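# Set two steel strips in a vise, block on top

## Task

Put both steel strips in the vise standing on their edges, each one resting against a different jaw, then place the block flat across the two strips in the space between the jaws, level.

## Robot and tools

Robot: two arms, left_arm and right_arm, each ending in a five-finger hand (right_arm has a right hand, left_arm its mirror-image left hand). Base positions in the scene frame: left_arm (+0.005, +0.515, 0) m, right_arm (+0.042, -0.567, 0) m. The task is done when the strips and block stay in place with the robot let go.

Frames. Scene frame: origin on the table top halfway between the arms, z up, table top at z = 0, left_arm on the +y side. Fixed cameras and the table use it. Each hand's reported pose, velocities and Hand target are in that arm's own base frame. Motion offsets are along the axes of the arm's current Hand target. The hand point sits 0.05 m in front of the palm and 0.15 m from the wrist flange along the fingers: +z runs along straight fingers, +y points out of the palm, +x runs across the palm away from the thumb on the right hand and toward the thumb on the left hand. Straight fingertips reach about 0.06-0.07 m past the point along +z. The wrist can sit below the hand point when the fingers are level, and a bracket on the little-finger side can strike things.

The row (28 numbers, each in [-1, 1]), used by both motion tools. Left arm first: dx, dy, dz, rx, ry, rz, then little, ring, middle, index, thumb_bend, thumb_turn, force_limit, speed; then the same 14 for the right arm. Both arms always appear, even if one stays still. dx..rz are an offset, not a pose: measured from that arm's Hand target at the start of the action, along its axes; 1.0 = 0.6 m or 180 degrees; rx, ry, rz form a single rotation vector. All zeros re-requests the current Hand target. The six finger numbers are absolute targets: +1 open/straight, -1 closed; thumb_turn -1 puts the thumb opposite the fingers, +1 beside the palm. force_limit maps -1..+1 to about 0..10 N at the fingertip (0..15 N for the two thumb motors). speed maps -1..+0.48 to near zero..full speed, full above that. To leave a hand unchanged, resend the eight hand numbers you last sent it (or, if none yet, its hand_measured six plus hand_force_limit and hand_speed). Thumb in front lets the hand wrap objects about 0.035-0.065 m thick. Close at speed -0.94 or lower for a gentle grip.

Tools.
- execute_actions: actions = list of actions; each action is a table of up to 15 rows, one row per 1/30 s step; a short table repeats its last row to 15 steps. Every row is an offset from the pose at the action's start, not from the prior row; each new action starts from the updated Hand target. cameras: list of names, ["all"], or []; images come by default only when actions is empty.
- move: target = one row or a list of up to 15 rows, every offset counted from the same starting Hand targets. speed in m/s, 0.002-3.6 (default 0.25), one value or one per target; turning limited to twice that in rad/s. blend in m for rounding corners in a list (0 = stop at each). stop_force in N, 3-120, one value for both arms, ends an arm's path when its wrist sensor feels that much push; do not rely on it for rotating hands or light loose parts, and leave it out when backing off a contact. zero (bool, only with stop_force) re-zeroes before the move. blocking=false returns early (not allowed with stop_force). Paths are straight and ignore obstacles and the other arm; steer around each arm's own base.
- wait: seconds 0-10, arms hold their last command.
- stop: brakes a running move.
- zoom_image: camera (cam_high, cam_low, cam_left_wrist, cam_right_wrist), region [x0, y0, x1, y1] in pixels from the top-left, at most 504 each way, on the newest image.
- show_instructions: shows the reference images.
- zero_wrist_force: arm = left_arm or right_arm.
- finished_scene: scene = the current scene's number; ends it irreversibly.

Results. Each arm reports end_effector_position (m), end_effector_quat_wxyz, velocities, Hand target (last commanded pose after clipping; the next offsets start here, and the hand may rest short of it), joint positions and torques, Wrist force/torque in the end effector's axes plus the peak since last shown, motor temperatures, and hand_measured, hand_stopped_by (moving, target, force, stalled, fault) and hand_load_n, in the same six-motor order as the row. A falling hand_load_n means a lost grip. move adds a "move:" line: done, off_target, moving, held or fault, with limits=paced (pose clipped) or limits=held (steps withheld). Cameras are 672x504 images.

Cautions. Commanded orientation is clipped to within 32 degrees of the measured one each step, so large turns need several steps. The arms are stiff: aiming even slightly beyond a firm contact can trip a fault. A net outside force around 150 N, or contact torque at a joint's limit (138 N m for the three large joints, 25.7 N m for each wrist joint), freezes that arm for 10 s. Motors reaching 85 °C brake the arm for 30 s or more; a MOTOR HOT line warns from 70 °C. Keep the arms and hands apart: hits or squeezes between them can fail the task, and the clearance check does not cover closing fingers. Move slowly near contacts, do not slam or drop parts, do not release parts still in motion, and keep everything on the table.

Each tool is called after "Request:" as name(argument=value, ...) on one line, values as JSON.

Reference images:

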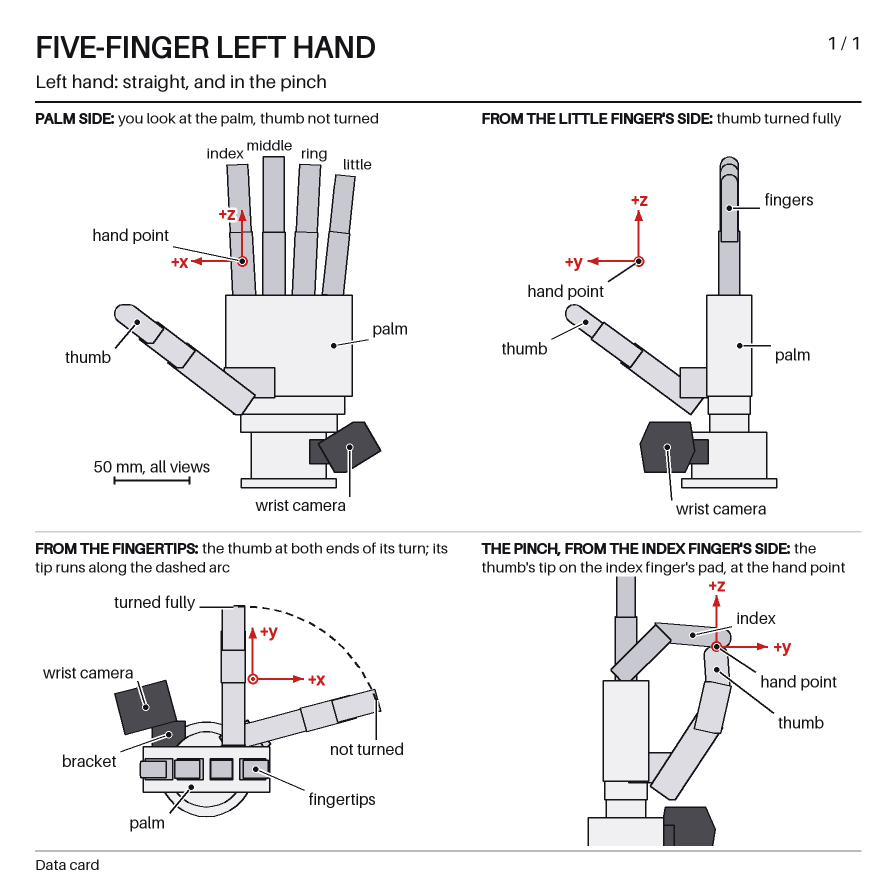

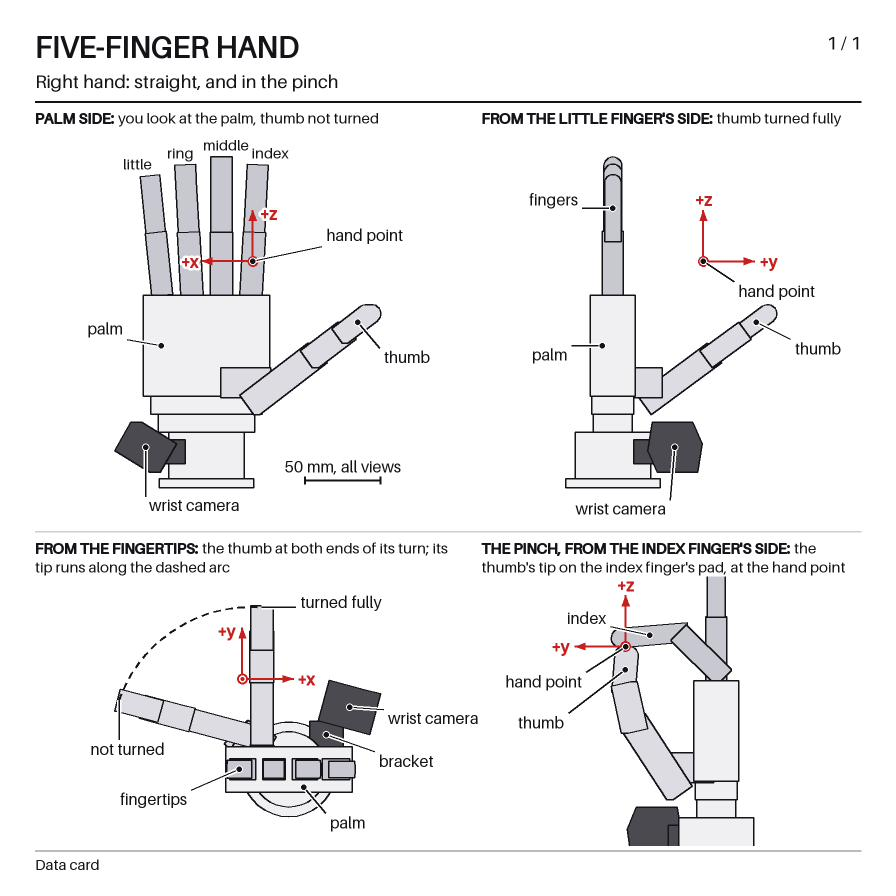

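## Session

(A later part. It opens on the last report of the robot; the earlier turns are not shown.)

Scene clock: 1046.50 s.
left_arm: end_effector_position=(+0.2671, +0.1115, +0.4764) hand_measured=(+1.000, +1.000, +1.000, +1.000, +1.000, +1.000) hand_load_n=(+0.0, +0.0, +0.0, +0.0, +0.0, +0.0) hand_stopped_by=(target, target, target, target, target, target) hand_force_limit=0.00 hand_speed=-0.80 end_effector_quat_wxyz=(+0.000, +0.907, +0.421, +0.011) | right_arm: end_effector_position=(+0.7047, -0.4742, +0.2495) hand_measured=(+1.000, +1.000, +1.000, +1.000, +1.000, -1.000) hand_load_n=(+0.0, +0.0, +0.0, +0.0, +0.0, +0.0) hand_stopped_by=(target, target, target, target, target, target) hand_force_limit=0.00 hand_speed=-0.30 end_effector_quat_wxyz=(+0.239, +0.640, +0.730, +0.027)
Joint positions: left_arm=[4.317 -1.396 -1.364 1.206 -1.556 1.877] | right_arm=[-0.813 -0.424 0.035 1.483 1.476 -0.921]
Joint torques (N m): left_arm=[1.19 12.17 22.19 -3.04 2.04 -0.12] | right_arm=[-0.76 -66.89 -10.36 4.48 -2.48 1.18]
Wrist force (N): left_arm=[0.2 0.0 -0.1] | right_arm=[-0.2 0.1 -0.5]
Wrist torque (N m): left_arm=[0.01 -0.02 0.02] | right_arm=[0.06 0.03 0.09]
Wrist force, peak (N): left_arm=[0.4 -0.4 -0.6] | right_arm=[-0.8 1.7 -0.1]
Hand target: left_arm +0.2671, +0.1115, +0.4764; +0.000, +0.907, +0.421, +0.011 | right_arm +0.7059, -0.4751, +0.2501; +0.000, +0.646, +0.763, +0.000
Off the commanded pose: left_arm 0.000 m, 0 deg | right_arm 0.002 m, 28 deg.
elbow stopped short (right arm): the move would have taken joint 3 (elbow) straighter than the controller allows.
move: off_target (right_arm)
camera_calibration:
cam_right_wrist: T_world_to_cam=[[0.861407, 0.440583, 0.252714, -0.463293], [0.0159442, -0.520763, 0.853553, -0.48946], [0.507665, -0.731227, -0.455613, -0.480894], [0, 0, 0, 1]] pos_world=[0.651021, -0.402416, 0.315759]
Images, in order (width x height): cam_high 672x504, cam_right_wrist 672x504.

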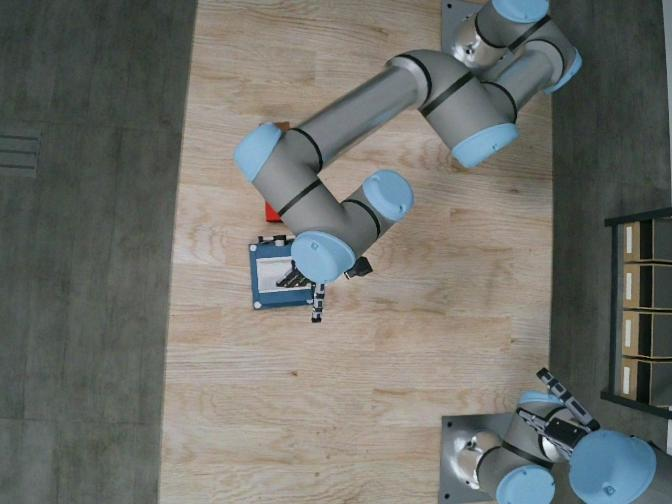

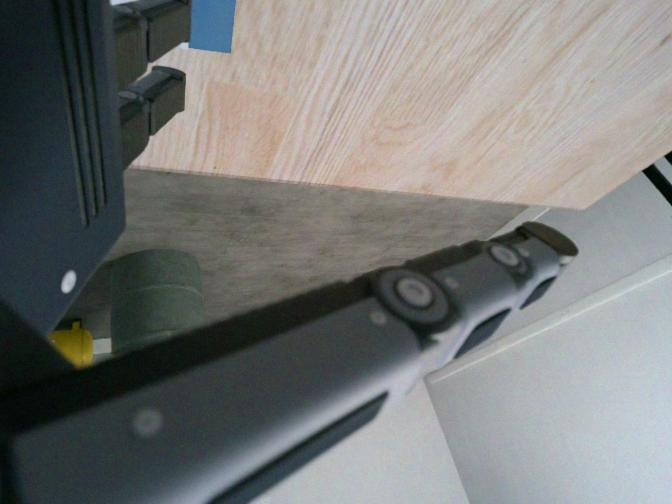

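Request:
move(target=[0,0,0,0,0,0,1,1,1,1,1,1,0,-0.8,0.2460,-0.0510,-0.0432,-0.3195,0.4814,0.4936,1,1,1,1,1,-1,0.0,-0.3], speed=0.25, cameras=["cam_high"])

Scene clock: 1092.73 s.
left_arm: end_effector_position=(+0.2671, +0.1115, +0.4764) hand_measured=(+1.000, +1.000, +1.000, +1.000, +1.000, +1.000) hand_load_n=(+0.0, +0.0, +0.0, +0.0, +0.0, +0.0) hand_stopped_by=(target, target, target, target, target, target) hand_force_limit=0.00 hand_speed=-0.80 end_effector_quat_wxyz=(+0.000, +0.907, +0.421, +0.011) | right_arm: end_effector_position=(+0.6513, -0.3345, +0.2760) hand_measured=(+1.000, +1.000, +1.000, +1.000, +1.000, -1.000) hand_load_n=(+0.0, +0.0, +0.0, +0.0, +0.0, +0.5) hand_stopped_by=(target, target, target, target, target, target) hand_force_limit=0.00 hand_speed=-0.30 end_effector_quat_wxyz=(-0.197, +0.699, -0.109, +0.679)
Joint positions: left_arm=[4.317 -1.396 -1.364 1.206 -1.556 1.877] | right_arm=[-0.948 -1.261 1.621 -0.358 0.495 2.007]
Joint torques (N m): left_arm=[0.06 11.66 22.98 -2.94 2.03 -0.05] | right_arm=[-14.73 -37.55 -16 -2.73 0.88 1.5]
Wrist force (N): left_arm=[0.2 0.1 -0.1] | right_arm=[0.4 0.8 -0.3]
Wrist torque (N m): left_arm=[0.01 -0.03 0.02] | right_arm=[-0.02 -0.09 0.26]
Wrist force, peak (N): left_arm=[0.4 0.0 -0.6] | right_arm=[0.6 1.0 -0.7]
Hand target: left_arm +0.2671, +0.1115, +0.4764; +0.000, +0.907, +0.421, +0.011 | right_arm +0.6513, -0.3346, +0.2760; -0.197, +0.699, -0.109, +0.679
Off the commanded pose: left_arm 0.000 m, 0 deg | right_arm 0.000 m, 0 deg.
move: done
Images, in order (width x height): cam_high 672x504.

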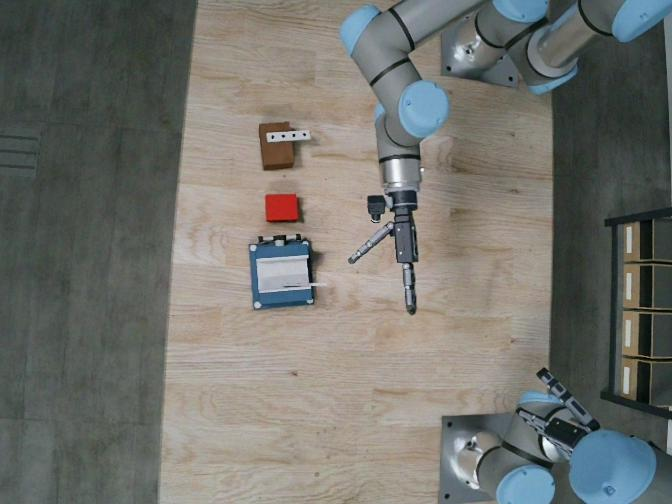

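Request:
move(target=[0,0,0,0,0,0,1,1,1,1,1,1,0,-0.8,-0.0627,0.2597,-0.1718,-0.2394,-0.1667,0.3317,1,1,1,1,1,1,0.0,-0.3], speed=0.25, cameras=["cam_high","cam_right_wrist"])

Scene clock: 1126.50 s.
left_arm: end_effector_position=(+0.2671, +0.1115, +0.4764) hand_measured=(+1.000, +1.000, +1.000, +1.000, +1.000, +1.000) hand_load_n=(+0.0, +0.0, +0.0, +0.0, +0.0, +0.0) hand_stopped_by=(target, target, target, target, target, target) hand_force_limit=0.00 hand_speed=-0.80 end_effector_quat_wxyz=(+0.000, +0.907, +0.421, +0.011) | right_arm: end_effector_position=(+0.5643, -0.4713, +0.1757) hand_measured=(+1.000, +1.000, +1.000, +1.000, +1.000, +1.000) hand_load_n=(+0.0, +0.0, +0.0, +0.0, +0.0, +0.0) hand_stopped_by=(target, target, target, target, target, target) hand_force_limit=0.00 hand_speed=-0.30 end_effector_quat_wxyz=(-0.261, +0.715, -0.607, +0.229)
Joint positions: left_arm=[4.317 -1.396 -1.364 1.206 -1.556 1.877] | right_arm=[-1.047 -0.357 0.035 1.587 0.921 2.035]
Joint torques (N m): left_arm=[0.68 11.33 22.44 -3.01 1.82 -0.05] | right_arm=[12.88 -52.24 -25.83 4.57 -0.96 1.26]
Wrist force (N): left_arm=[0.0 0.0 -0.5] | right_arm=[0.6 0.7 -0.3]
Wrist torque (N m): left_arm=[0.02 -0.01 0.01] | right_arm=[0.10 -0.13 0.25]
Wrist force, peak (N): left_arm=[0.2 -0.6 -0.4] | right_arm=[1.4 1.3 -0.1]
Hand target: left_arm +0.2671, +0.1115, +0.4764; +0.000, +0.907, +0.421, +0.011 | right_arm +0.5650, -0.4720, +0.1760; -0.262, +0.717, -0.607, +0.221
Off the commanded pose: left_arm 0.000 m, 0 deg | right_arm 0.001 m, 1 deg.
elbow stopped short (right arm): the move would have taken joint 3 (elbow) straighter than the controller allows.
move: done
camera_calibration:
cam_right_wrist: T_world_to_cam=[[-0.681422, -0.399927, -0.612962, 0.301679], [-0.674961, 0.66723, 0.315011, 0.621659], [0.283005, 0.628381, -0.7246, 0.373745], [0, 0, 0, 1]] pos_world=[0.519394, -0.528994, 0.259904]
Images, in order (width x height): cam_high 672x504, cam_right_wrist 672x504.

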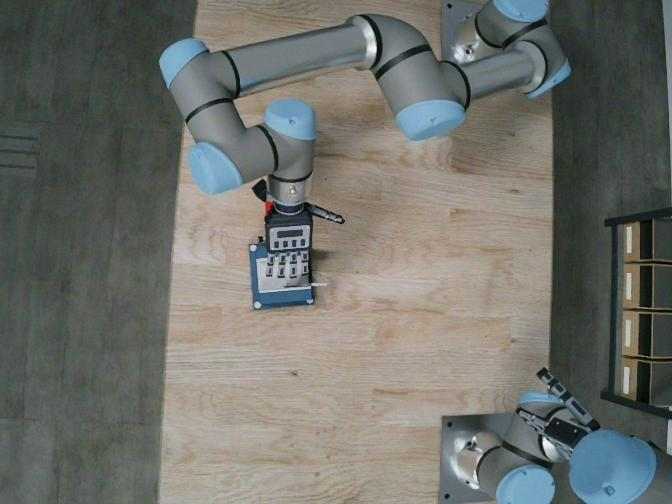

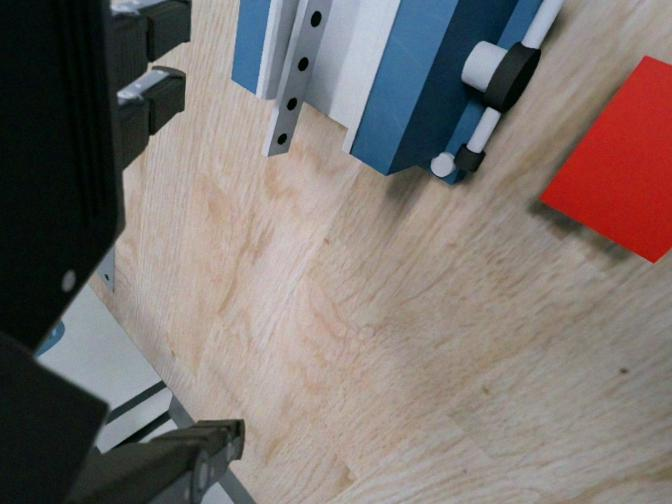

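Request:
move(target=[0,0,0,0,0,0,1,1,1,1,1,1,0,-0.8,0,0.0750,0.0894,0,0,0,1,1,1,1,1,1,0.0,-0.3], speed=0.1, cameras=["cam_high","cam_right_wrist"])

Request:
zoom_image(camera="cam_high", region=[230, 220, 350, 320])

Scene clock: 1135.07 s.
left_arm: end_effector_position=(+0.2671, +0.1115, +0.4764) hand_measured=(+1.000, +1.000, +1.000, +1.000, +1.000, +1.000) hand_load_n=(+0.0, +0.0, +0.0, +0.0, +0.0, +0.0) hand_stopped_by=(target, target, target, target, target, target) hand_force_limit=0.00 hand_speed=-0.80 end_effector_quat_wxyz=(+0.000, +0.907, +0.421, +0.011) | right_arm: end_effector_position=(+0.5650, -0.4720, +0.1060) hand_measured=(+1.000, +1.000, +1.000, +1.000, +1.000, +1.000) hand_load_n=(+0.0, +0.0, +0.0, +0.0, +0.0, +0.0) hand_stopped_by=(target, target, target, target, target, target) hand_force_limit=0.00 hand_speed=-0.30 end_effector_quat_wxyz=(-0.262, +0.717, -0.607, +0.221)
Joint positions: left_arm=[4.317 -1.396 -1.364 1.206 -1.556 1.877] | right_arm=[-1.045 -0.441 0.388 1.337 0.924 2.027]
Joint torques (N m): left_arm=[0.06 11.62 23.39 -3.04 2.04 -0.14] | right_arm=[11.73 -61.88 -22.11 4.13 0.09 1.45]
Wrist force (N): left_arm=[0.1 -0.1 -0.2] | right_arm=[0.7 1.0 -0.1]
Wrist torque (N m): left_arm=[0.00 -0.02 0.01] | right_arm=[0.13 -0.15 0.22]
Wrist force, peak (N): left_arm=[0.0 -0.3 -0.6] | right_arm=[1.0 1.5 0.7]
Hand target: left_arm +0.2671, +0.1115, +0.4764; +0.000, +0.907, +0.421, +0.011 | right_arm +0.5650, -0.4719, +0.1060; -0.262, +0.717, -0.607, +0.221
Off the commanded pose: left_arm 0.000 m, 0 deg | right_arm 0.000 m, 0 deg.
move: done
camera_calibration:
cam_right_wrist: T_world_to_cam=[[-0.685902, -0.398716, -0.608739, 0.261776], [-0.675671, 0.65956, 0.329316, 0.639797], [0.270196, 0.637186, -0.721795, 0.33454], [0, 0, 0, 1]] pos_world=[0.521454, -0.530774, 0.190128]
Images, in order (width x height): cam_high 672x504, cam_right_wrist 672x504.

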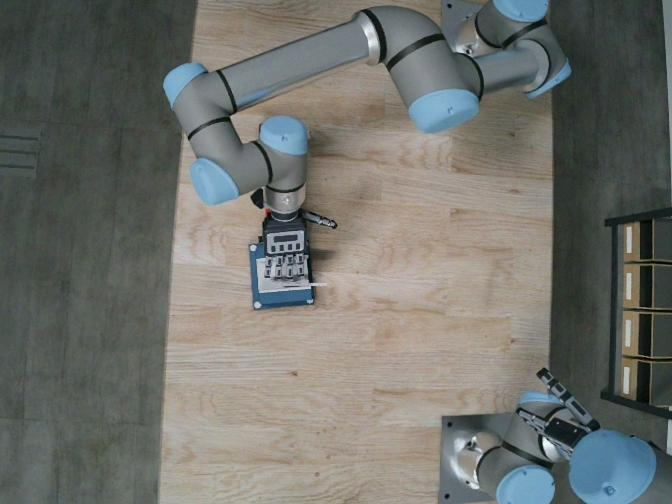

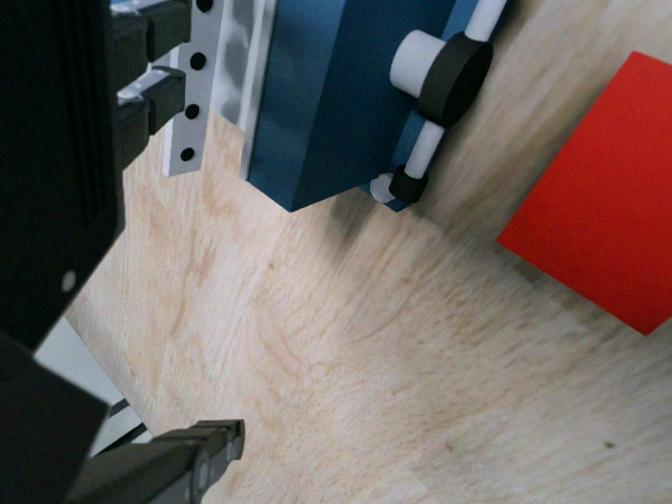

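Scaled by 4.200 from the camera's 672x504 image, which has a finer 960x720 frame.

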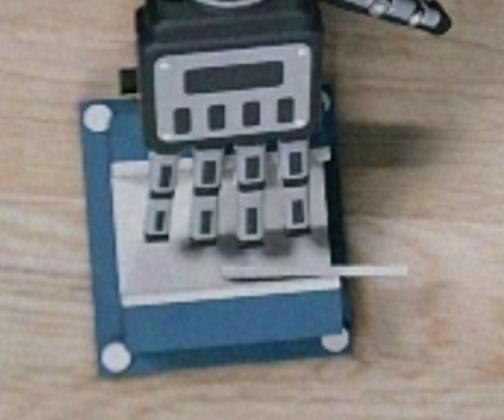

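Request:
move(target=[0,0,0,0,0,0,1,1,1,1,1,1,0,-0.8,0,0.0305,0.0364,0,0,0,1,1,1,1,1,1,0.0,-0.3], speed=0.03, stop_force=5, cameras=["cam_high","cam_right_wrist"])

Request:
zoom_image(camera="cam_high", region=[230, 220, 350, 320])

Scene clock: 1140.97 s.
left_arm: end_effector_position=(+0.2671, +0.1115, +0.4764) hand_measured=(+1.000, +1.000, +1.000, +1.000, +1.000, +1.000) hand_load_n=(+0.0, +0.0, +0.0, +0.0, +0.0, +0.0) hand_stopped_by=(target, target, target, target, target, target) hand_force_limit=0.00 hand_speed=-0.80 end_effector_quat_wxyz=(+0.000, +0.907, +0.421, +0.011) | right_arm: end_effector_position=(+0.5650, -0.4719, +0.0778) hand_measured=(+1.000, +1.000, +1.000, +1.000, +1.000, +1.000) hand_load_n=(+0.0, +0.0, +0.0, +0.0, +0.0, +0.0) hand_stopped_by=(target, target, target, target, target, target) hand_force_limit=0.00 hand_speed=-0.30 end_effector_quat_wxyz=(-0.262, +0.717, -0.607, +0.221)
Joint positions: left_arm=[4.317 -1.396 -1.364 1.206 -1.556 1.877] | right_arm=[-1.045 -0.443 0.465 1.262 0.924 2.027]
Joint torques (N m): left_arm=[0.09 12.41 23.37 -3.03 2.1 -0.2] | right_arm=[12.15 -60.21 -26.01 4.34 -0.78 0.11]
Wrist force (N): left_arm=[0.3 0.1 -0.3] | right_arm=[-0.2 0.0 -3.4]
Wrist torque (N m): left_arm=[0.02 -0.06 0.03] | right_arm=[0.38 -0.09 0.15]
Wrist force, peak (N): left_arm=[0.3 -0.2 -0.7] | right_arm=[0.7 -4.2 -14.8]
Hand target: left_arm +0.2671, +0.1115, +0.4764; +0.000, +0.907, +0.421, +0.011 | right_arm +0.5650, -0.4719, +0.0778; -0.262, +0.717, -0.607, +0.221
Off the commanded pose: left_arm 0.000 m, 0 deg | right_arm 0.000 m, 0 deg.
move: contact (right_arm)
camera_calibration:
cam_right_wrist: T_world_to_cam=[[-0.685829, -0.398788, -0.608775, 0.244608], [-0.675745, 0.659517, 0.32925, 0.649178], [0.270197, 0.637186, -0.721795, 0.314158], [0, 0, 0, 1]] pos_world=[0.521554, -0.530774, 0.161928]
Images, in order (width x height): cam_high 672x504, cam_right_wrist 672x504.

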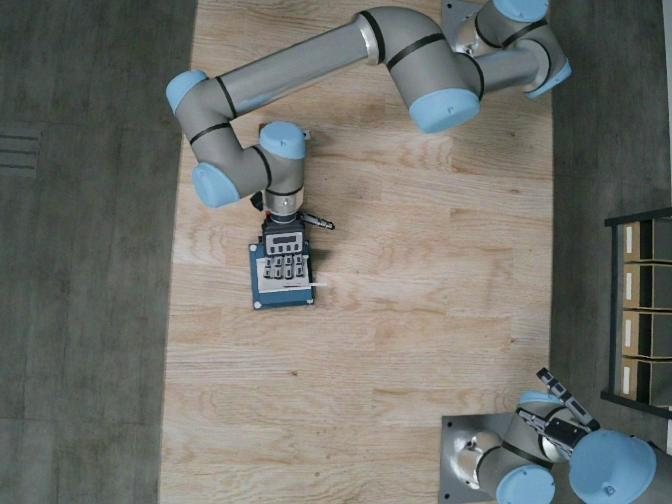

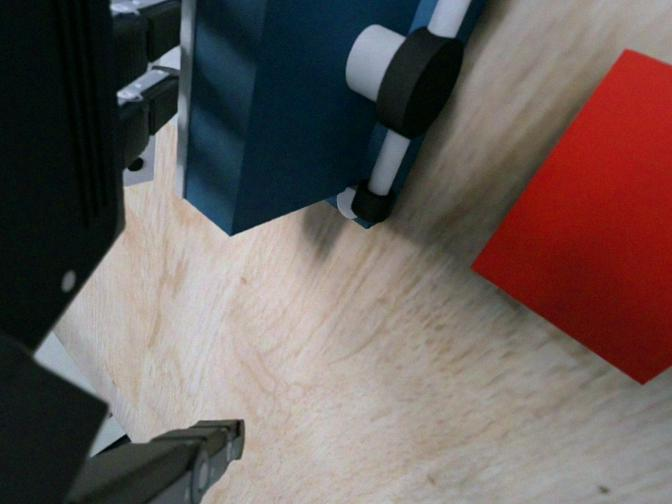

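Scaled by 4.200 from the camera's 672x504 image, which has a finer 960x720 frame.

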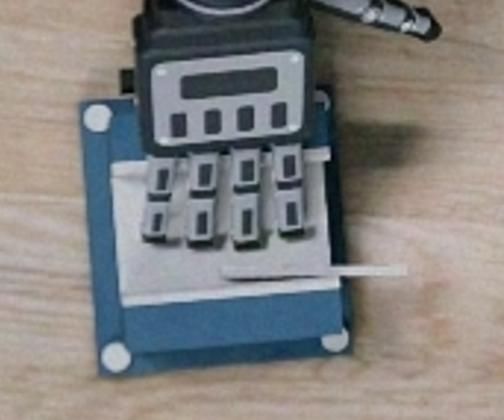

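Request:
move(target=[0,0,0,0,0,0,1,1,1,1,1,1,0,-0.8,0,-0.0046,-0.0055,0,0,0,1,1,1,1,1,1,0.0,-0.3], speed=0.02, cameras=[])

Request:
move(target=[0,0,0,0,0,0,1,1,1,1,1,1,0,-0.8,0,-0.0319,0.0268,0,0,0,1,1,1,1,1,1,0.0,-0.3], speed=0.01, stop_force=3, cameras=["cam_high","cam_right_wrist"])

Request:
zoom_image(camera="cam_high", region=[230, 220, 350, 320])

Scene clock: 1147.53 s.
left_arm: end_effector_position=(+0.2671, +0.1115, +0.4764) hand_measured=(+1.000, +1.000, +1.000, +1.000, +1.000, +1.000) hand_load_n=(+0.0, +0.0, +0.0, +0.0, +0.0, +0.0) hand_stopped_by=(target, target, target, target, target, target) hand_force_limit=0.00 hand_speed=-0.80 end_effector_quat_wxyz=(+0.000, +0.907, +0.421, +0.011) | right_arm: end_effector_position=(+0.5650, -0.4719, +0.0822) hand_measured=(+1.000, +1.000, +1.000, +1.000, +1.000, +1.000) hand_load_n=(+0.0, +0.0, +0.0, +0.0, +0.0, +0.0) hand_stopped_by=(target, target, target, target, target, target) hand_force_limit=0.00 hand_speed=-0.30 end_effector_quat_wxyz=(-0.262, +0.717, -0.607, +0.221)
Joint positions: left_arm=[4.317 -1.396 -1.364 1.206 -1.556 1.877] | right_arm=[-1.045 -0.444 0.455 1.273 0.924 2.027]
Joint torques (N m): left_arm=[0.44 11.96 24.05 -3.01 1.99 -0.08] | right_arm=[9.85 -62.41 -17.97 3.21 -1.09 -0.15]
Wrist force (N): left_arm=[0.0 0.0 -0.3] | right_arm=[0.6 1.0 -0.1]
Wrist torque (N m): left_arm=[0.01 -0.01 0.01] | right_arm=[0.14 -0.14 0.21]
Wrist force, peak (N): left_arm=[0.5 0.0 -0.5] | right_arm=[-0.1 0.0 -3.5]
Hand target: left_arm +0.2671, +0.1115, +0.4764; +0.000, +0.907, +0.421, +0.011 | right_arm +0.5650, -0.4719, +0.0821; -0.262, +0.717, -0.607, +0.221
Off the commanded pose: left_arm 0.000 m, 0 deg | right_arm 0.000 m, 0 deg.
move: done
No camera images: "cameras" was empty.

Scene clock: 1149.93 s.
left_arm: end_effector_position=(+0.2671, +0.1115, +0.4764) hand_measured=(+1.000, +1.000, +1.000, +1.000, +1.000, +1.000) hand_load_n=(+0.0, +0.0, +0.0, +0.0, +0.0, +0.0) hand_stopped_by=(target, target, target, target, target, target) hand_force_limit=0.00 hand_speed=-0.80 end_effector_quat_wxyz=(+0.000, +0.907, +0.421, +0.011) | right_arm: end_effector_position=(+0.5775, -0.4698, +0.0821) hand_measured=(+1.000, +1.000, +1.000, +1.000, +1.000, +1.000) hand_load_n=(+0.0, +0.0, -2.5, +0.0, +0.0, +0.0) hand_stopped_by=(target, target, target, target, target, target) hand_force_limit=0.00 hand_speed=-0.30 end_effector_quat_wxyz=(-0.262, +0.717, -0.607, +0.221)
Joint positions: left_arm=[4.317 -1.396 -1.364 1.206 -1.556 1.877] | right_arm=[-1.028 -0.406 0.377 1.301 0.929 2.048]
Joint torques (N m): left_arm=[0.1 11.19 23.34 -3.08 1.94 -0.17] | right_arm=[-12.5 -70.99 -26.74 -0.84 -3.52 -0.99]
Wrist force (N): left_arm=[0.2 0.0 -0.4] | right_arm=[0.4 2.9 -1.0]
Wrist torque (N m): left_arm=[0.01 -0.04 0.01] | right_arm=[0.11 -0.15 0.13]
Wrist force, peak (N): left_arm=[0.7 -0.1 -0.1] | right_arm=[0.8 4.6 -5.2]
Hand target: left_arm +0.2671, +0.1115, +0.4764; +0.000, +0.907, +0.421, +0.011 | right_arm +0.5775, -0.4698, +0.0821; -0.262, +0.717, -0.607, +0.221 (not the last commanded pose)
Off the commanded pose: left_arm 0.000 m, 0 deg | right_arm 0.012 m, 0 deg.
move: contact (right_arm)
camera_calibration:
cam_right_wrist: T_world_to_cam=[[-0.685789, -0.398827, -0.608794, 0.256528], [-0.675787, 0.659493, 0.329213, 0.654771], [0.270197, 0.637186, -0.721795, 0.312573], [0, 0, 0, 1]] pos_world=[0.533954, -0.528674, 0.166227]
Images, in order (width x height): cam_high 672x504, cam_right_wrist 672x504.

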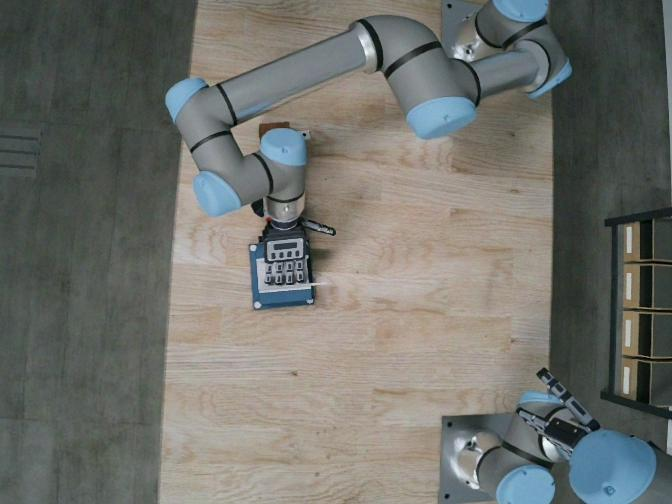

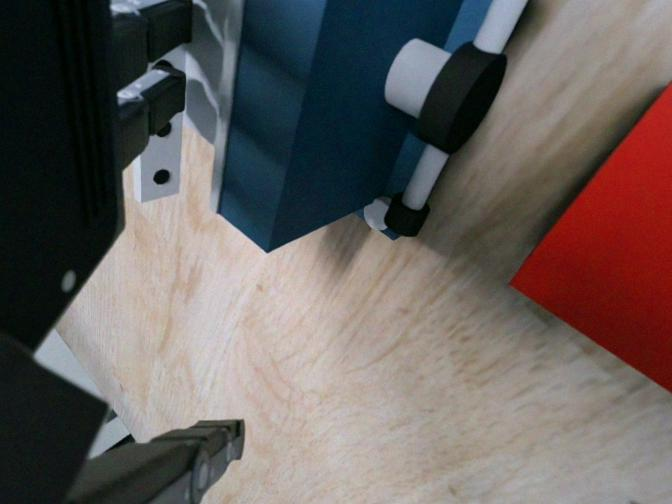

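Scaled by 4.200 from the camera's 672x504 image, which has a finer 960x720 frame.

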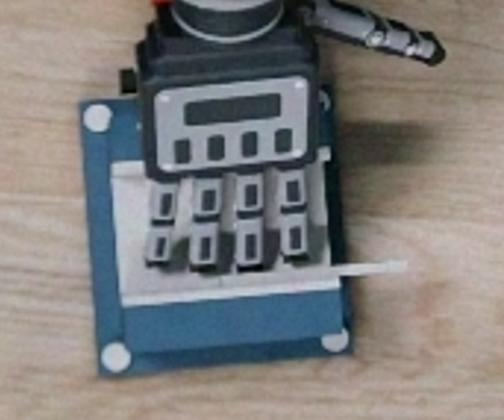

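Request:
move(target=[[0,0,0,0,0,0,1,1,1,1,1,1,0,-0.8,0,0.0128,-0.0107,0,0,0,1,1,1,1,1,1,0.0,-0.3],[0,0,0,0,0,0,1,1,1,1,1,1,0,-0.8,0,-0.0622,-0.1001,0,0,0,1,1,1,1,1,1,0.0,-0.3]], speed=[0.03,0.12], cameras=["cam_high","cam_right_wrist"])

Request:
zoom_image(camera="cam_high", region=[230, 220, 350, 320])

Scene clock: 1154.97 s.
left_arm: end_effector_position=(+0.2671, +0.1115, +0.4764) hand_measured=(+1.000, +1.000, +1.000, +1.000, +1.000, +1.000) hand_load_n=(+0.0, +0.0, +0.0, +0.0, +0.0, +0.0) hand_stopped_by=(target, target, target, target, target, target) hand_force_limit=0.00 hand_speed=-0.80 end_effector_quat_wxyz=(+0.000, +0.907, +0.421, +0.011) | right_arm: end_effector_position=(+0.5676, -0.4715, +0.1520) hand_measured=(+1.000, +1.000, +1.000, +1.000, +1.000, +1.000) hand_load_n=(+0.0, +0.0, +0.0, +0.0, -0.5, +0.0) hand_stopped_by=(target, target, target, target, target, target) hand_force_limit=0.00 hand_speed=-0.30 end_effector_quat_wxyz=(-0.262, +0.717, -0.607, +0.221) end_effector_velocity=(+0.000, +0.001, -0.001) end_effector_angular_velocity=(+0.001, +0.001, +0.001)
Joint positions: left_arm=[4.317 -1.396 -1.364 1.206 -1.556 1.877] | right_arm=[-1.041 -0.362 0.109 1.534 0.925 2.032]
Joint velocities: left_arm=[within noise] | right_arm=[0 -0.002 0.005 -0.002 0 0]
Joint torques (N m): left_arm=[0.63 11.62 23.54 -2.98 2.13 -0.16] | right_arm=[12.57 -70.04 -10.99 0.53 0.98 -1.19]
Wrist force (N): left_arm=[0.2 -0.2 -0.5] | right_arm=[0.6 1.0 -0.1]
Wrist torque (N m): left_arm=[0.00 -0.04 0.02] | right_arm=[0.11 -0.13 0.28]
Wrist force, peak (N): left_arm=[0.4 -0.1 -0.6] | right_arm=[0.2 3.2 -1.0]
Hand target: left_arm +0.2671, +0.1115, +0.4764; +0.000, +0.907, +0.421, +0.011 | right_arm +0.5676, -0.4715, +0.1521; -0.262, +0.717, -0.607, +0.221
Off the commanded pose: left_arm 0.000 m, 0 deg | right_arm 0.000 m, 0 deg.
move: done
camera_calibration:
cam_right_wrist: T_world_to_cam=[[-0.685868, -0.398634, -0.608832, 0.291809], [-0.675662, 0.659582, 0.329291, 0.626088], [0.270309, 0.637215, -0.721728, 0.366662], [0, 0, 0, 1]] pos_world=[0.524054, -0.530274, 0.236128]
Images, in order (width x height): cam_high 672x504, cam_right_wrist 672x504.

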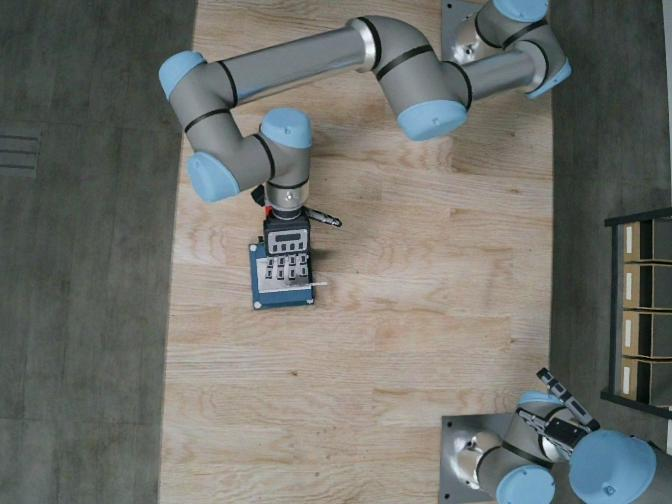

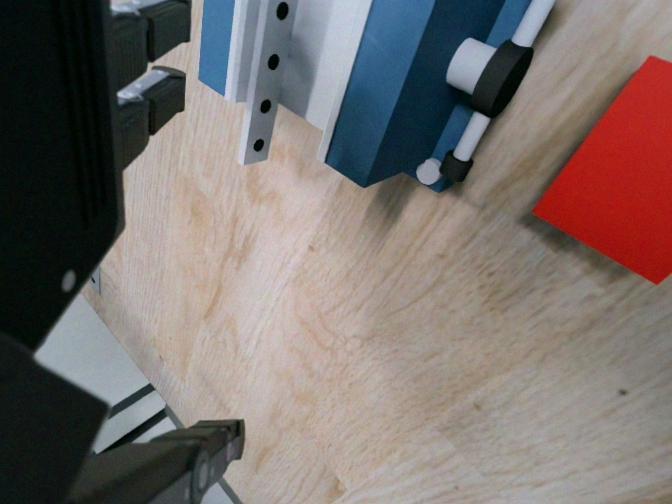

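Scaled by 4.200 from the camera's 672x504 image, which has a finer 960x720 frame.

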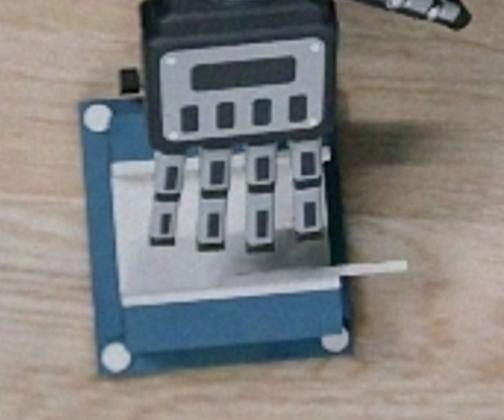

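Request:
move(target=[[0,0,0,0,0,0,1,1,1,1,1,1,0,-0.8,-0.2317,-0.0272,0.0228,0,0,0,1,1,1,1,1,1,0.0,-0.3],[0,0,0,0,0,0,1,1,1,1,1,1,0,-0.8,-0.2317,0.0585,0.1250,0,0,0,1,1,1,1,1,1,0.0,-0.3]], speed=[0.15,0.08], blend=[0.02,0], cameras=["cam_high","cam_right_wrist"])

Request:
zoom_image(camera="cam_high", region=[240, 220, 380, 320])

Scene clock: 1170.87 s.
left_arm: end_effector_position=(+0.2671, +0.1115, +0.4764) hand_measured=(+1.000, +1.000, +1.000, +1.000, +1.000, +1.000) hand_load_n=(+0.0, +0.0, +0.0, +0.0, +0.0, +0.0) hand_stopped_by=(target, target, target, target, target, target) hand_force_limit=0.00 hand_speed=-0.80 end_effector_quat_wxyz=(+0.000, +0.907, +0.421, +0.011) | right_arm: end_effector_position=(+0.5656, -0.3308, +0.0722) hand_measured=(+1.000, +1.000, +1.000, +1.000, +1.000, +1.000) hand_load_n=(+0.0, +0.0, +0.0, +0.0, +0.0, +0.0) hand_stopped_by=(target, target, target, target, target, target) hand_force_limit=0.00 hand_speed=-0.30 end_effector_quat_wxyz=(-0.262, +0.717, -0.607, +0.221)
Joint positions: left_arm=[4.317 -1.396 -1.364 1.206 -1.556 1.877] | right_arm=[-0.92 -0.785 1.107 0.876 0.965 2.174]
Joint torques (N m): left_arm=[0.26 12.03 24.32 -2.96 1.93 -0.2] | right_arm=[-6.56 -57.43 -22.27 3.67 -2.7 1.3]
Wrist force (N): left_arm=[0.1 -0.1 -0.1] | right_arm=[0.4 1.2 -0.1]
Wrist torque (N m): left_arm=[-0.02 -0.02 0.02] | right_arm=[0.12 -0.08 0.05]
Wrist force, peak (N): left_arm=[0.2 -0.4 -0.7] | right_arm=[1.9 1.1 -0.6]
Hand target: left_arm +0.2671, +0.1115, +0.4764; +0.000, +0.907, +0.421, +0.011 | right_arm +0.5657, -0.3308, +0.0722; -0.262, +0.717, -0.607, +0.221
Off the commanded pose: left_arm 0.000 m, 0 deg | right_arm 0.000 m, 0 deg.
move: done
camera_calibration:
cam_right_wrist: T_world_to_cam=[[-0.685877, -0.398742, -0.608751, 0.297858], [-0.675697, 0.659545, 0.329292, 0.558381], [0.270196, 0.637186, -0.721795, 0.219975], [0, 0, 0, 1]] pos_world=[0.522154, -0.389674, 0.156228]
Images, in order (width x height): cam_high 672x504, cam_right_wrist 672x504.

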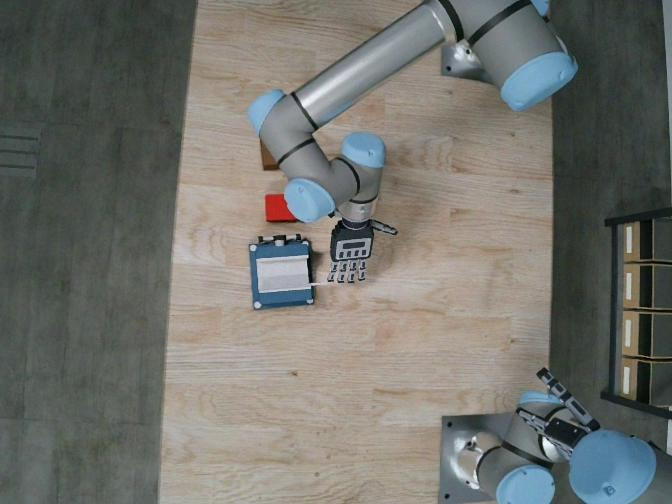

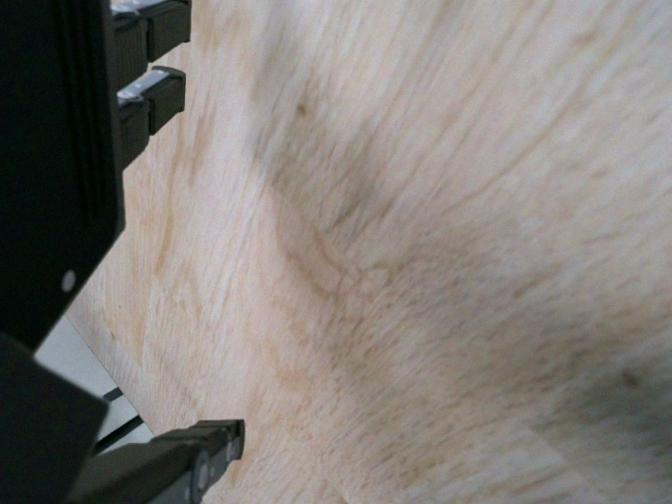

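Scaled by 3.600 from the camera's 672x504 image, which has a finer 960x720 frame.

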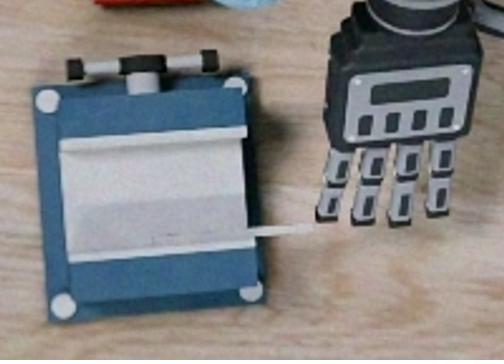

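Request:
move(target=[[0,0,0,0,0,0,1,1,1,1,1,1,0,-0.8,-0.0067,-0.0051,0.0043,0,0,0,1,1,1,1,1,1,0.0,-0.3],[0,0,0,0,0,0,1,1,1,1,1,1,0,-0.8,0.0667,-0.0051,0.0043,0,0,0,1,1,1,1,1,1,0.0,-0.3]], speed=[0.03,0.03], stop_force=4, cameras=["cam_high"])

Request:
zoom_image(camera="cam_high", region=[240, 220, 380, 320])

Scene clock: 1185.97 s.
left_arm: end_effector_position=(+0.2671, +0.1115, +0.4764) hand_measured=(+1.000, +1.000, +1.000, +1.000, +1.000, +1.000) hand_load_n=(+0.0, +0.0, +0.0, +0.0, +0.0, +0.0) hand_stopped_by=(target, target, target, target, target, target) hand_force_limit=0.00 hand_speed=-0.80 end_effector_quat_wxyz=(+0.000, +0.907, +0.421, +0.011) | right_arm: end_effector_position=(+0.5762, -0.3696, +0.0722) hand_measured=(+1.000, +1.000, +1.000, +1.000, +1.000, +1.000) hand_load_n=(+0.0, +0.0, +0.0, +0.0, +0.0, +0.0) hand_stopped_by=(target, target, target, target, target, target) hand_force_limit=0.00 hand_speed=-0.30 end_effector_quat_wxyz=(-0.262, +0.717, -0.607, +0.221)
Joint positions: left_arm=[4.317 -1.396 -1.364 1.206 -1.556 1.877] | right_arm=[-0.944 -0.692 0.94 0.966 0.956 2.146]
Joint torques (N m): left_arm=[0.84 11.93 24.66 -3.06 2.02 -0.08] | right_arm=[12.84 -63.96 -14.32 -1.07 1.1 1.59]
Wrist force (N): left_arm=[0.4 0.0 0.0] | right_arm=[0.8 1.4 0.0]
Wrist torque (N m): left_arm=[0.00 -0.07 0.03] | right_arm=[0.21 -0.15 0.22]
Wrist force, peak (N): left_arm=[0.5 -0.2 -0.5] | right_arm=[0.8 1.7 -0.2]
Hand target: left_arm +0.2671, +0.1115, +0.4764; +0.000, +0.907, +0.421, +0.011 | right_arm +0.5762, -0.3696, +0.0722; -0.262, +0.717, -0.607, +0.221
Off the commanded pose: left_arm 0.000 m, 0 deg | right_arm 0.000 m, 0 deg.
move: done
Images, in order (width x height): cam_high 672x504.

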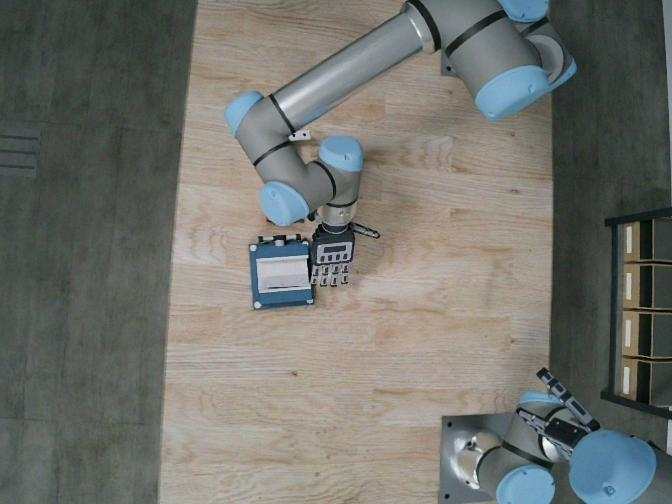

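Scaled by 3.600 from the camera's 672x504 image, which has a finer 960x720 frame.

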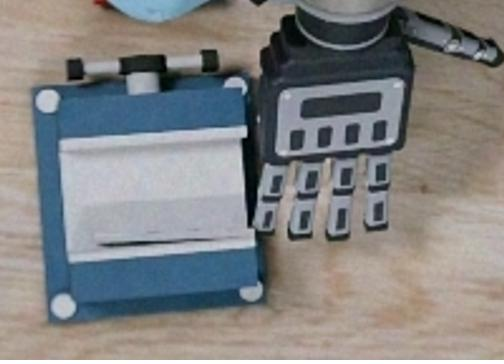

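Request:
move(target=[0,0,0,0,0,0,1,1,1,1,1,1,0,-0.8,0.0147,0,0,0,0,0,1,1,1,1,1,1,0.0,-0.3], speed=0.02, stop_force=3, cameras=["cam_high"])

Request:
zoom_image(camera="cam_high", region=[240, 220, 380, 320])

Scene clock: 1192.10 s.
left_arm: end_effector_position=(+0.2671, +0.1115, +0.4764) hand_measured=(+1.000, +1.000, +1.000, +1.000, +1.000, +1.000) hand_load_n=(+0.0, +0.0, +0.0, +0.0, +0.0, +0.0) hand_stopped_by=(target, target, target, target, target, target) hand_force_limit=0.00 hand_speed=-0.80 end_effector_quat_wxyz=(+0.000, +0.907, +0.421, +0.011) | right_arm: end_effector_position=(+0.5767, -0.3719, +0.0722) hand_measured=(+1.000, +1.000, +1.000, +1.000, +1.000, +1.000) hand_load_n=(-0.5, +0.0, +0.0, +0.0, +0.0, +0.0) hand_stopped_by=(target, target, target, target, target, target) hand_force_limit=0.00 hand_speed=-0.30 end_effector_quat_wxyz=(-0.261, +0.717, -0.607, +0.221)
Joint positions: left_arm=[4.317 -1.396 -1.364 1.206 -1.556 1.877] | right_arm=[-0.946 -0.686 0.93 0.971 0.956 2.144]
Joint torques (N m): left_arm=[0.3 12.44 24.77 -3.15 2.15 -0.17] | right_arm=[11.21 -47.45 -26.35 3.68 1.2 0.88]
Wrist force (N): left_arm=[0.0 -0.1 -0.1] | right_arm=[-1.6 1.7 -0.3]
Wrist torque (N m): left_arm=[-0.02 0.01 0.01] | right_arm=[0.23 -0.25 0.02]
Wrist force, peak (N): left_arm=[0.5 -0.4 -0.5] | right_arm=[-8.4 1.6 -1.2]
Hand target: left_arm +0.2671, +0.1115, +0.4764; +0.000, +0.907, +0.421, +0.011 | right_arm +0.5767, -0.3719, +0.0722; -0.261, +0.717, -0.607, +0.221 (not the last commanded pose)
Off the commanded pose: left_arm 0.000 m, 0 deg | right_arm 0.006 m, 0 deg.
move: contact (right_arm)
Images, in order (width x height): cam_high 672x504.

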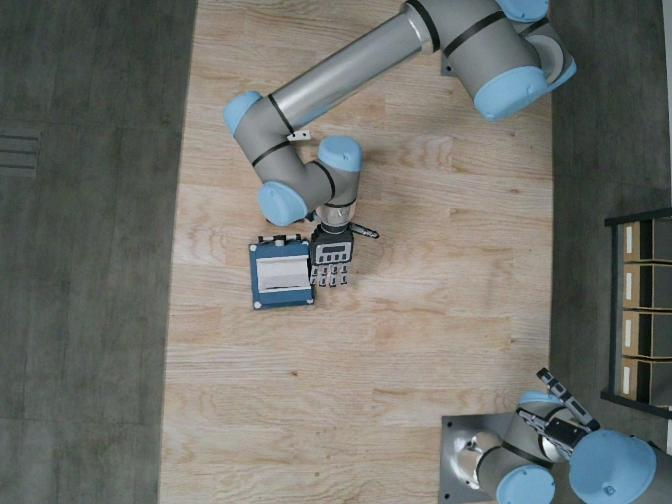

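Scaled by 3.600 from the camera's 672x504 image, which has a finer 960x720 frame.

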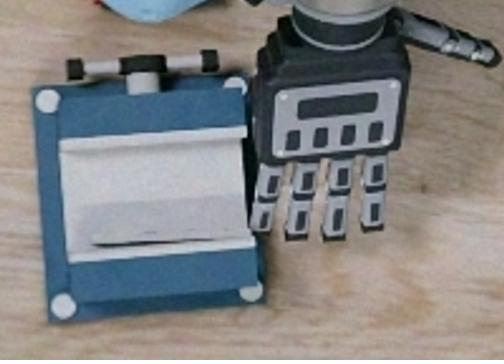

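Request:
move(target=[[0,0,0,0,0,0,1,1,1,1,1,1,0,-0.8,-0.0067,0,0,0,0,0,1,1,1,1,1,1,0.0,-0.3],[0,0,0,0,0,0,1,1,1,1,1,1,0,-0.8,-0.0067,0.0054,-0.0045,0,0,0,1,1,1,1,1,1,0.0,-0.3]], speed=[0.03,0.03], cameras=[])

Request:
move(target=[0,0,0,0,0,0,1,1,1,1,1,1,0,-0.8,0.0233,0,0,0,0,0,1,1,1,1,1,1,0.0,-0.3], speed=0.02, stop_force=3, cameras=["cam_high"])

Request:
zoom_image(camera="cam_high", region=[240, 220, 380, 320])

Scene clock: 1201.50 s.
left_arm: end_effector_position=(+0.2671, +0.1115, +0.4764) hand_measured=(+1.000, +1.000, +1.000, +1.000, +1.000, +1.000) hand_load_n=(+0.0, +0.0, +0.0, -0.5, +0.0, +0.0) hand_stopped_by=(target, target, target, target, target, target) hand_force_limit=0.00 hand_speed=-0.80 end_effector_quat_wxyz=(+0.000, +0.907, +0.421, +0.011) | right_arm: end_effector_position=(+0.5718, -0.3688, +0.0722) hand_measured=(+1.000, +1.000, +1.000, +1.000, +1.000, +1.000) hand_load_n=(+0.0, +0.0, +0.0, +0.0, +0.0, +0.0) hand_stopped_by=(target, target, target, target, target, target) hand_force_limit=0.00 hand_speed=-0.30 end_effector_quat_wxyz=(-0.261, +0.717, -0.607, +0.221)
Joint positions: left_arm=[4.317 -1.396 -1.364 1.206 -1.556 1.877] | right_arm=[-0.949 -0.703 0.961 0.959 0.955 2.14]
Joint torques (N m): left_arm=[0.44 12.05 24.31 -3.06 2.04 -0.04] | right_arm=[11.52 -48.41 -25.41 1.63 -1.07 1.01]
Wrist force (N): left_arm=[0.6 0.1 -0.3] | right_arm=[0.8 1.5 -0.4]
Wrist torque (N m): left_arm=[0.03 -0.10 0.04] | right_arm=[0.24 -0.15 0.20]
Wrist force, peak (N): left_arm=[0.6 0.1 -0.3] | right_arm=[-1.8 1.7 -0.4]
Hand target: left_arm +0.2671, +0.1115, +0.4764; +0.000, +0.907, +0.421, +0.011 | right_arm +0.5719, -0.3687, +0.0722; -0.261, +0.717, -0.607, +0.221
Off the commanded pose: left_arm 0.000 m, 0 deg | right_arm 0.000 m, 0 deg.
move: done
No camera images: "cameras" was empty.

Scene clock: 1203.40 s.
left_arm: end_effector_position=(+0.2671, +0.1115, +0.4764) hand_measured=(+1.000, +1.000, +1.000, +1.000, +1.000, +1.000) hand_load_n=(+0.0, +0.0, +0.0, +0.5, +0.0, +0.0) hand_stopped_by=(target, target, target, target, target, target) hand_force_limit=0.00 hand_speed=-0.80 end_effector_quat_wxyz=(+0.000, +0.907, +0.421, +0.011) | right_arm: end_effector_position=(+0.5742, -0.3824, +0.0722) hand_measured=(+1.000, +1.000, +1.000, +1.000, +1.000, +1.000) hand_load_n=(+0.0, +0.0, +0.0, +0.0, +0.0, +0.0) hand_stopped_by=(target, target, target, target, target, target) hand_force_limit=0.00 hand_speed=-0.30 end_effector_quat_wxyz=(-0.261, +0.717, -0.607, +0.221)
Joint positions: left_arm=[4.317 -1.396 -1.364 1.206 -1.556 1.877] | right_arm=[-0.959 -0.669 0.901 0.993 0.951 2.129]
Joint torques (N m): left_arm=[0.21 12.66 24.2 -3.13 2.02 -0.08] | right_arm=[11.42 -62.43 -9.88 -0.65 1.13 1.17]
Wrist force (N): left_arm=[0.1 -0.3 -0.1] | right_arm=[0.8 1.4 -0.4]
Wrist torque (N m): left_arm=[-0.04 -0.01 0.01] | right_arm=[0.25 -0.16 0.22]
Wrist force, peak (N): left_arm=[0.6 -0.1 -0.2] | right_arm=[0.9 1.6 -0.3]
Hand target: left_arm +0.2671, +0.1115, +0.4764; +0.000, +0.907, +0.421, +0.011 | right_arm +0.5742, -0.3824, +0.0722; -0.261, +0.717, -0.607, +0.221
Off the commanded pose: left_arm 0.000 m, 0 deg | right_arm 0.000 m, 0 deg.
move: done
Images, in order (width x height): cam_high 672x504.

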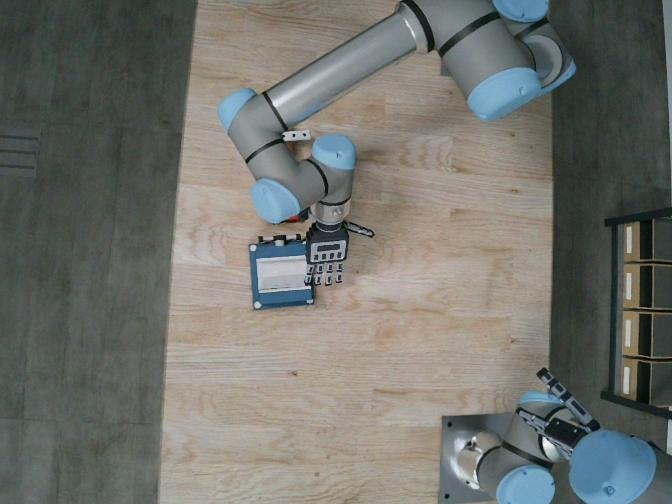

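Scaled by 3.600 from the camera's 672x504 image, which has a finer 960x720 frame.

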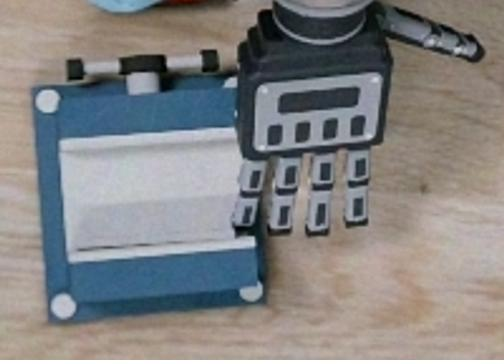

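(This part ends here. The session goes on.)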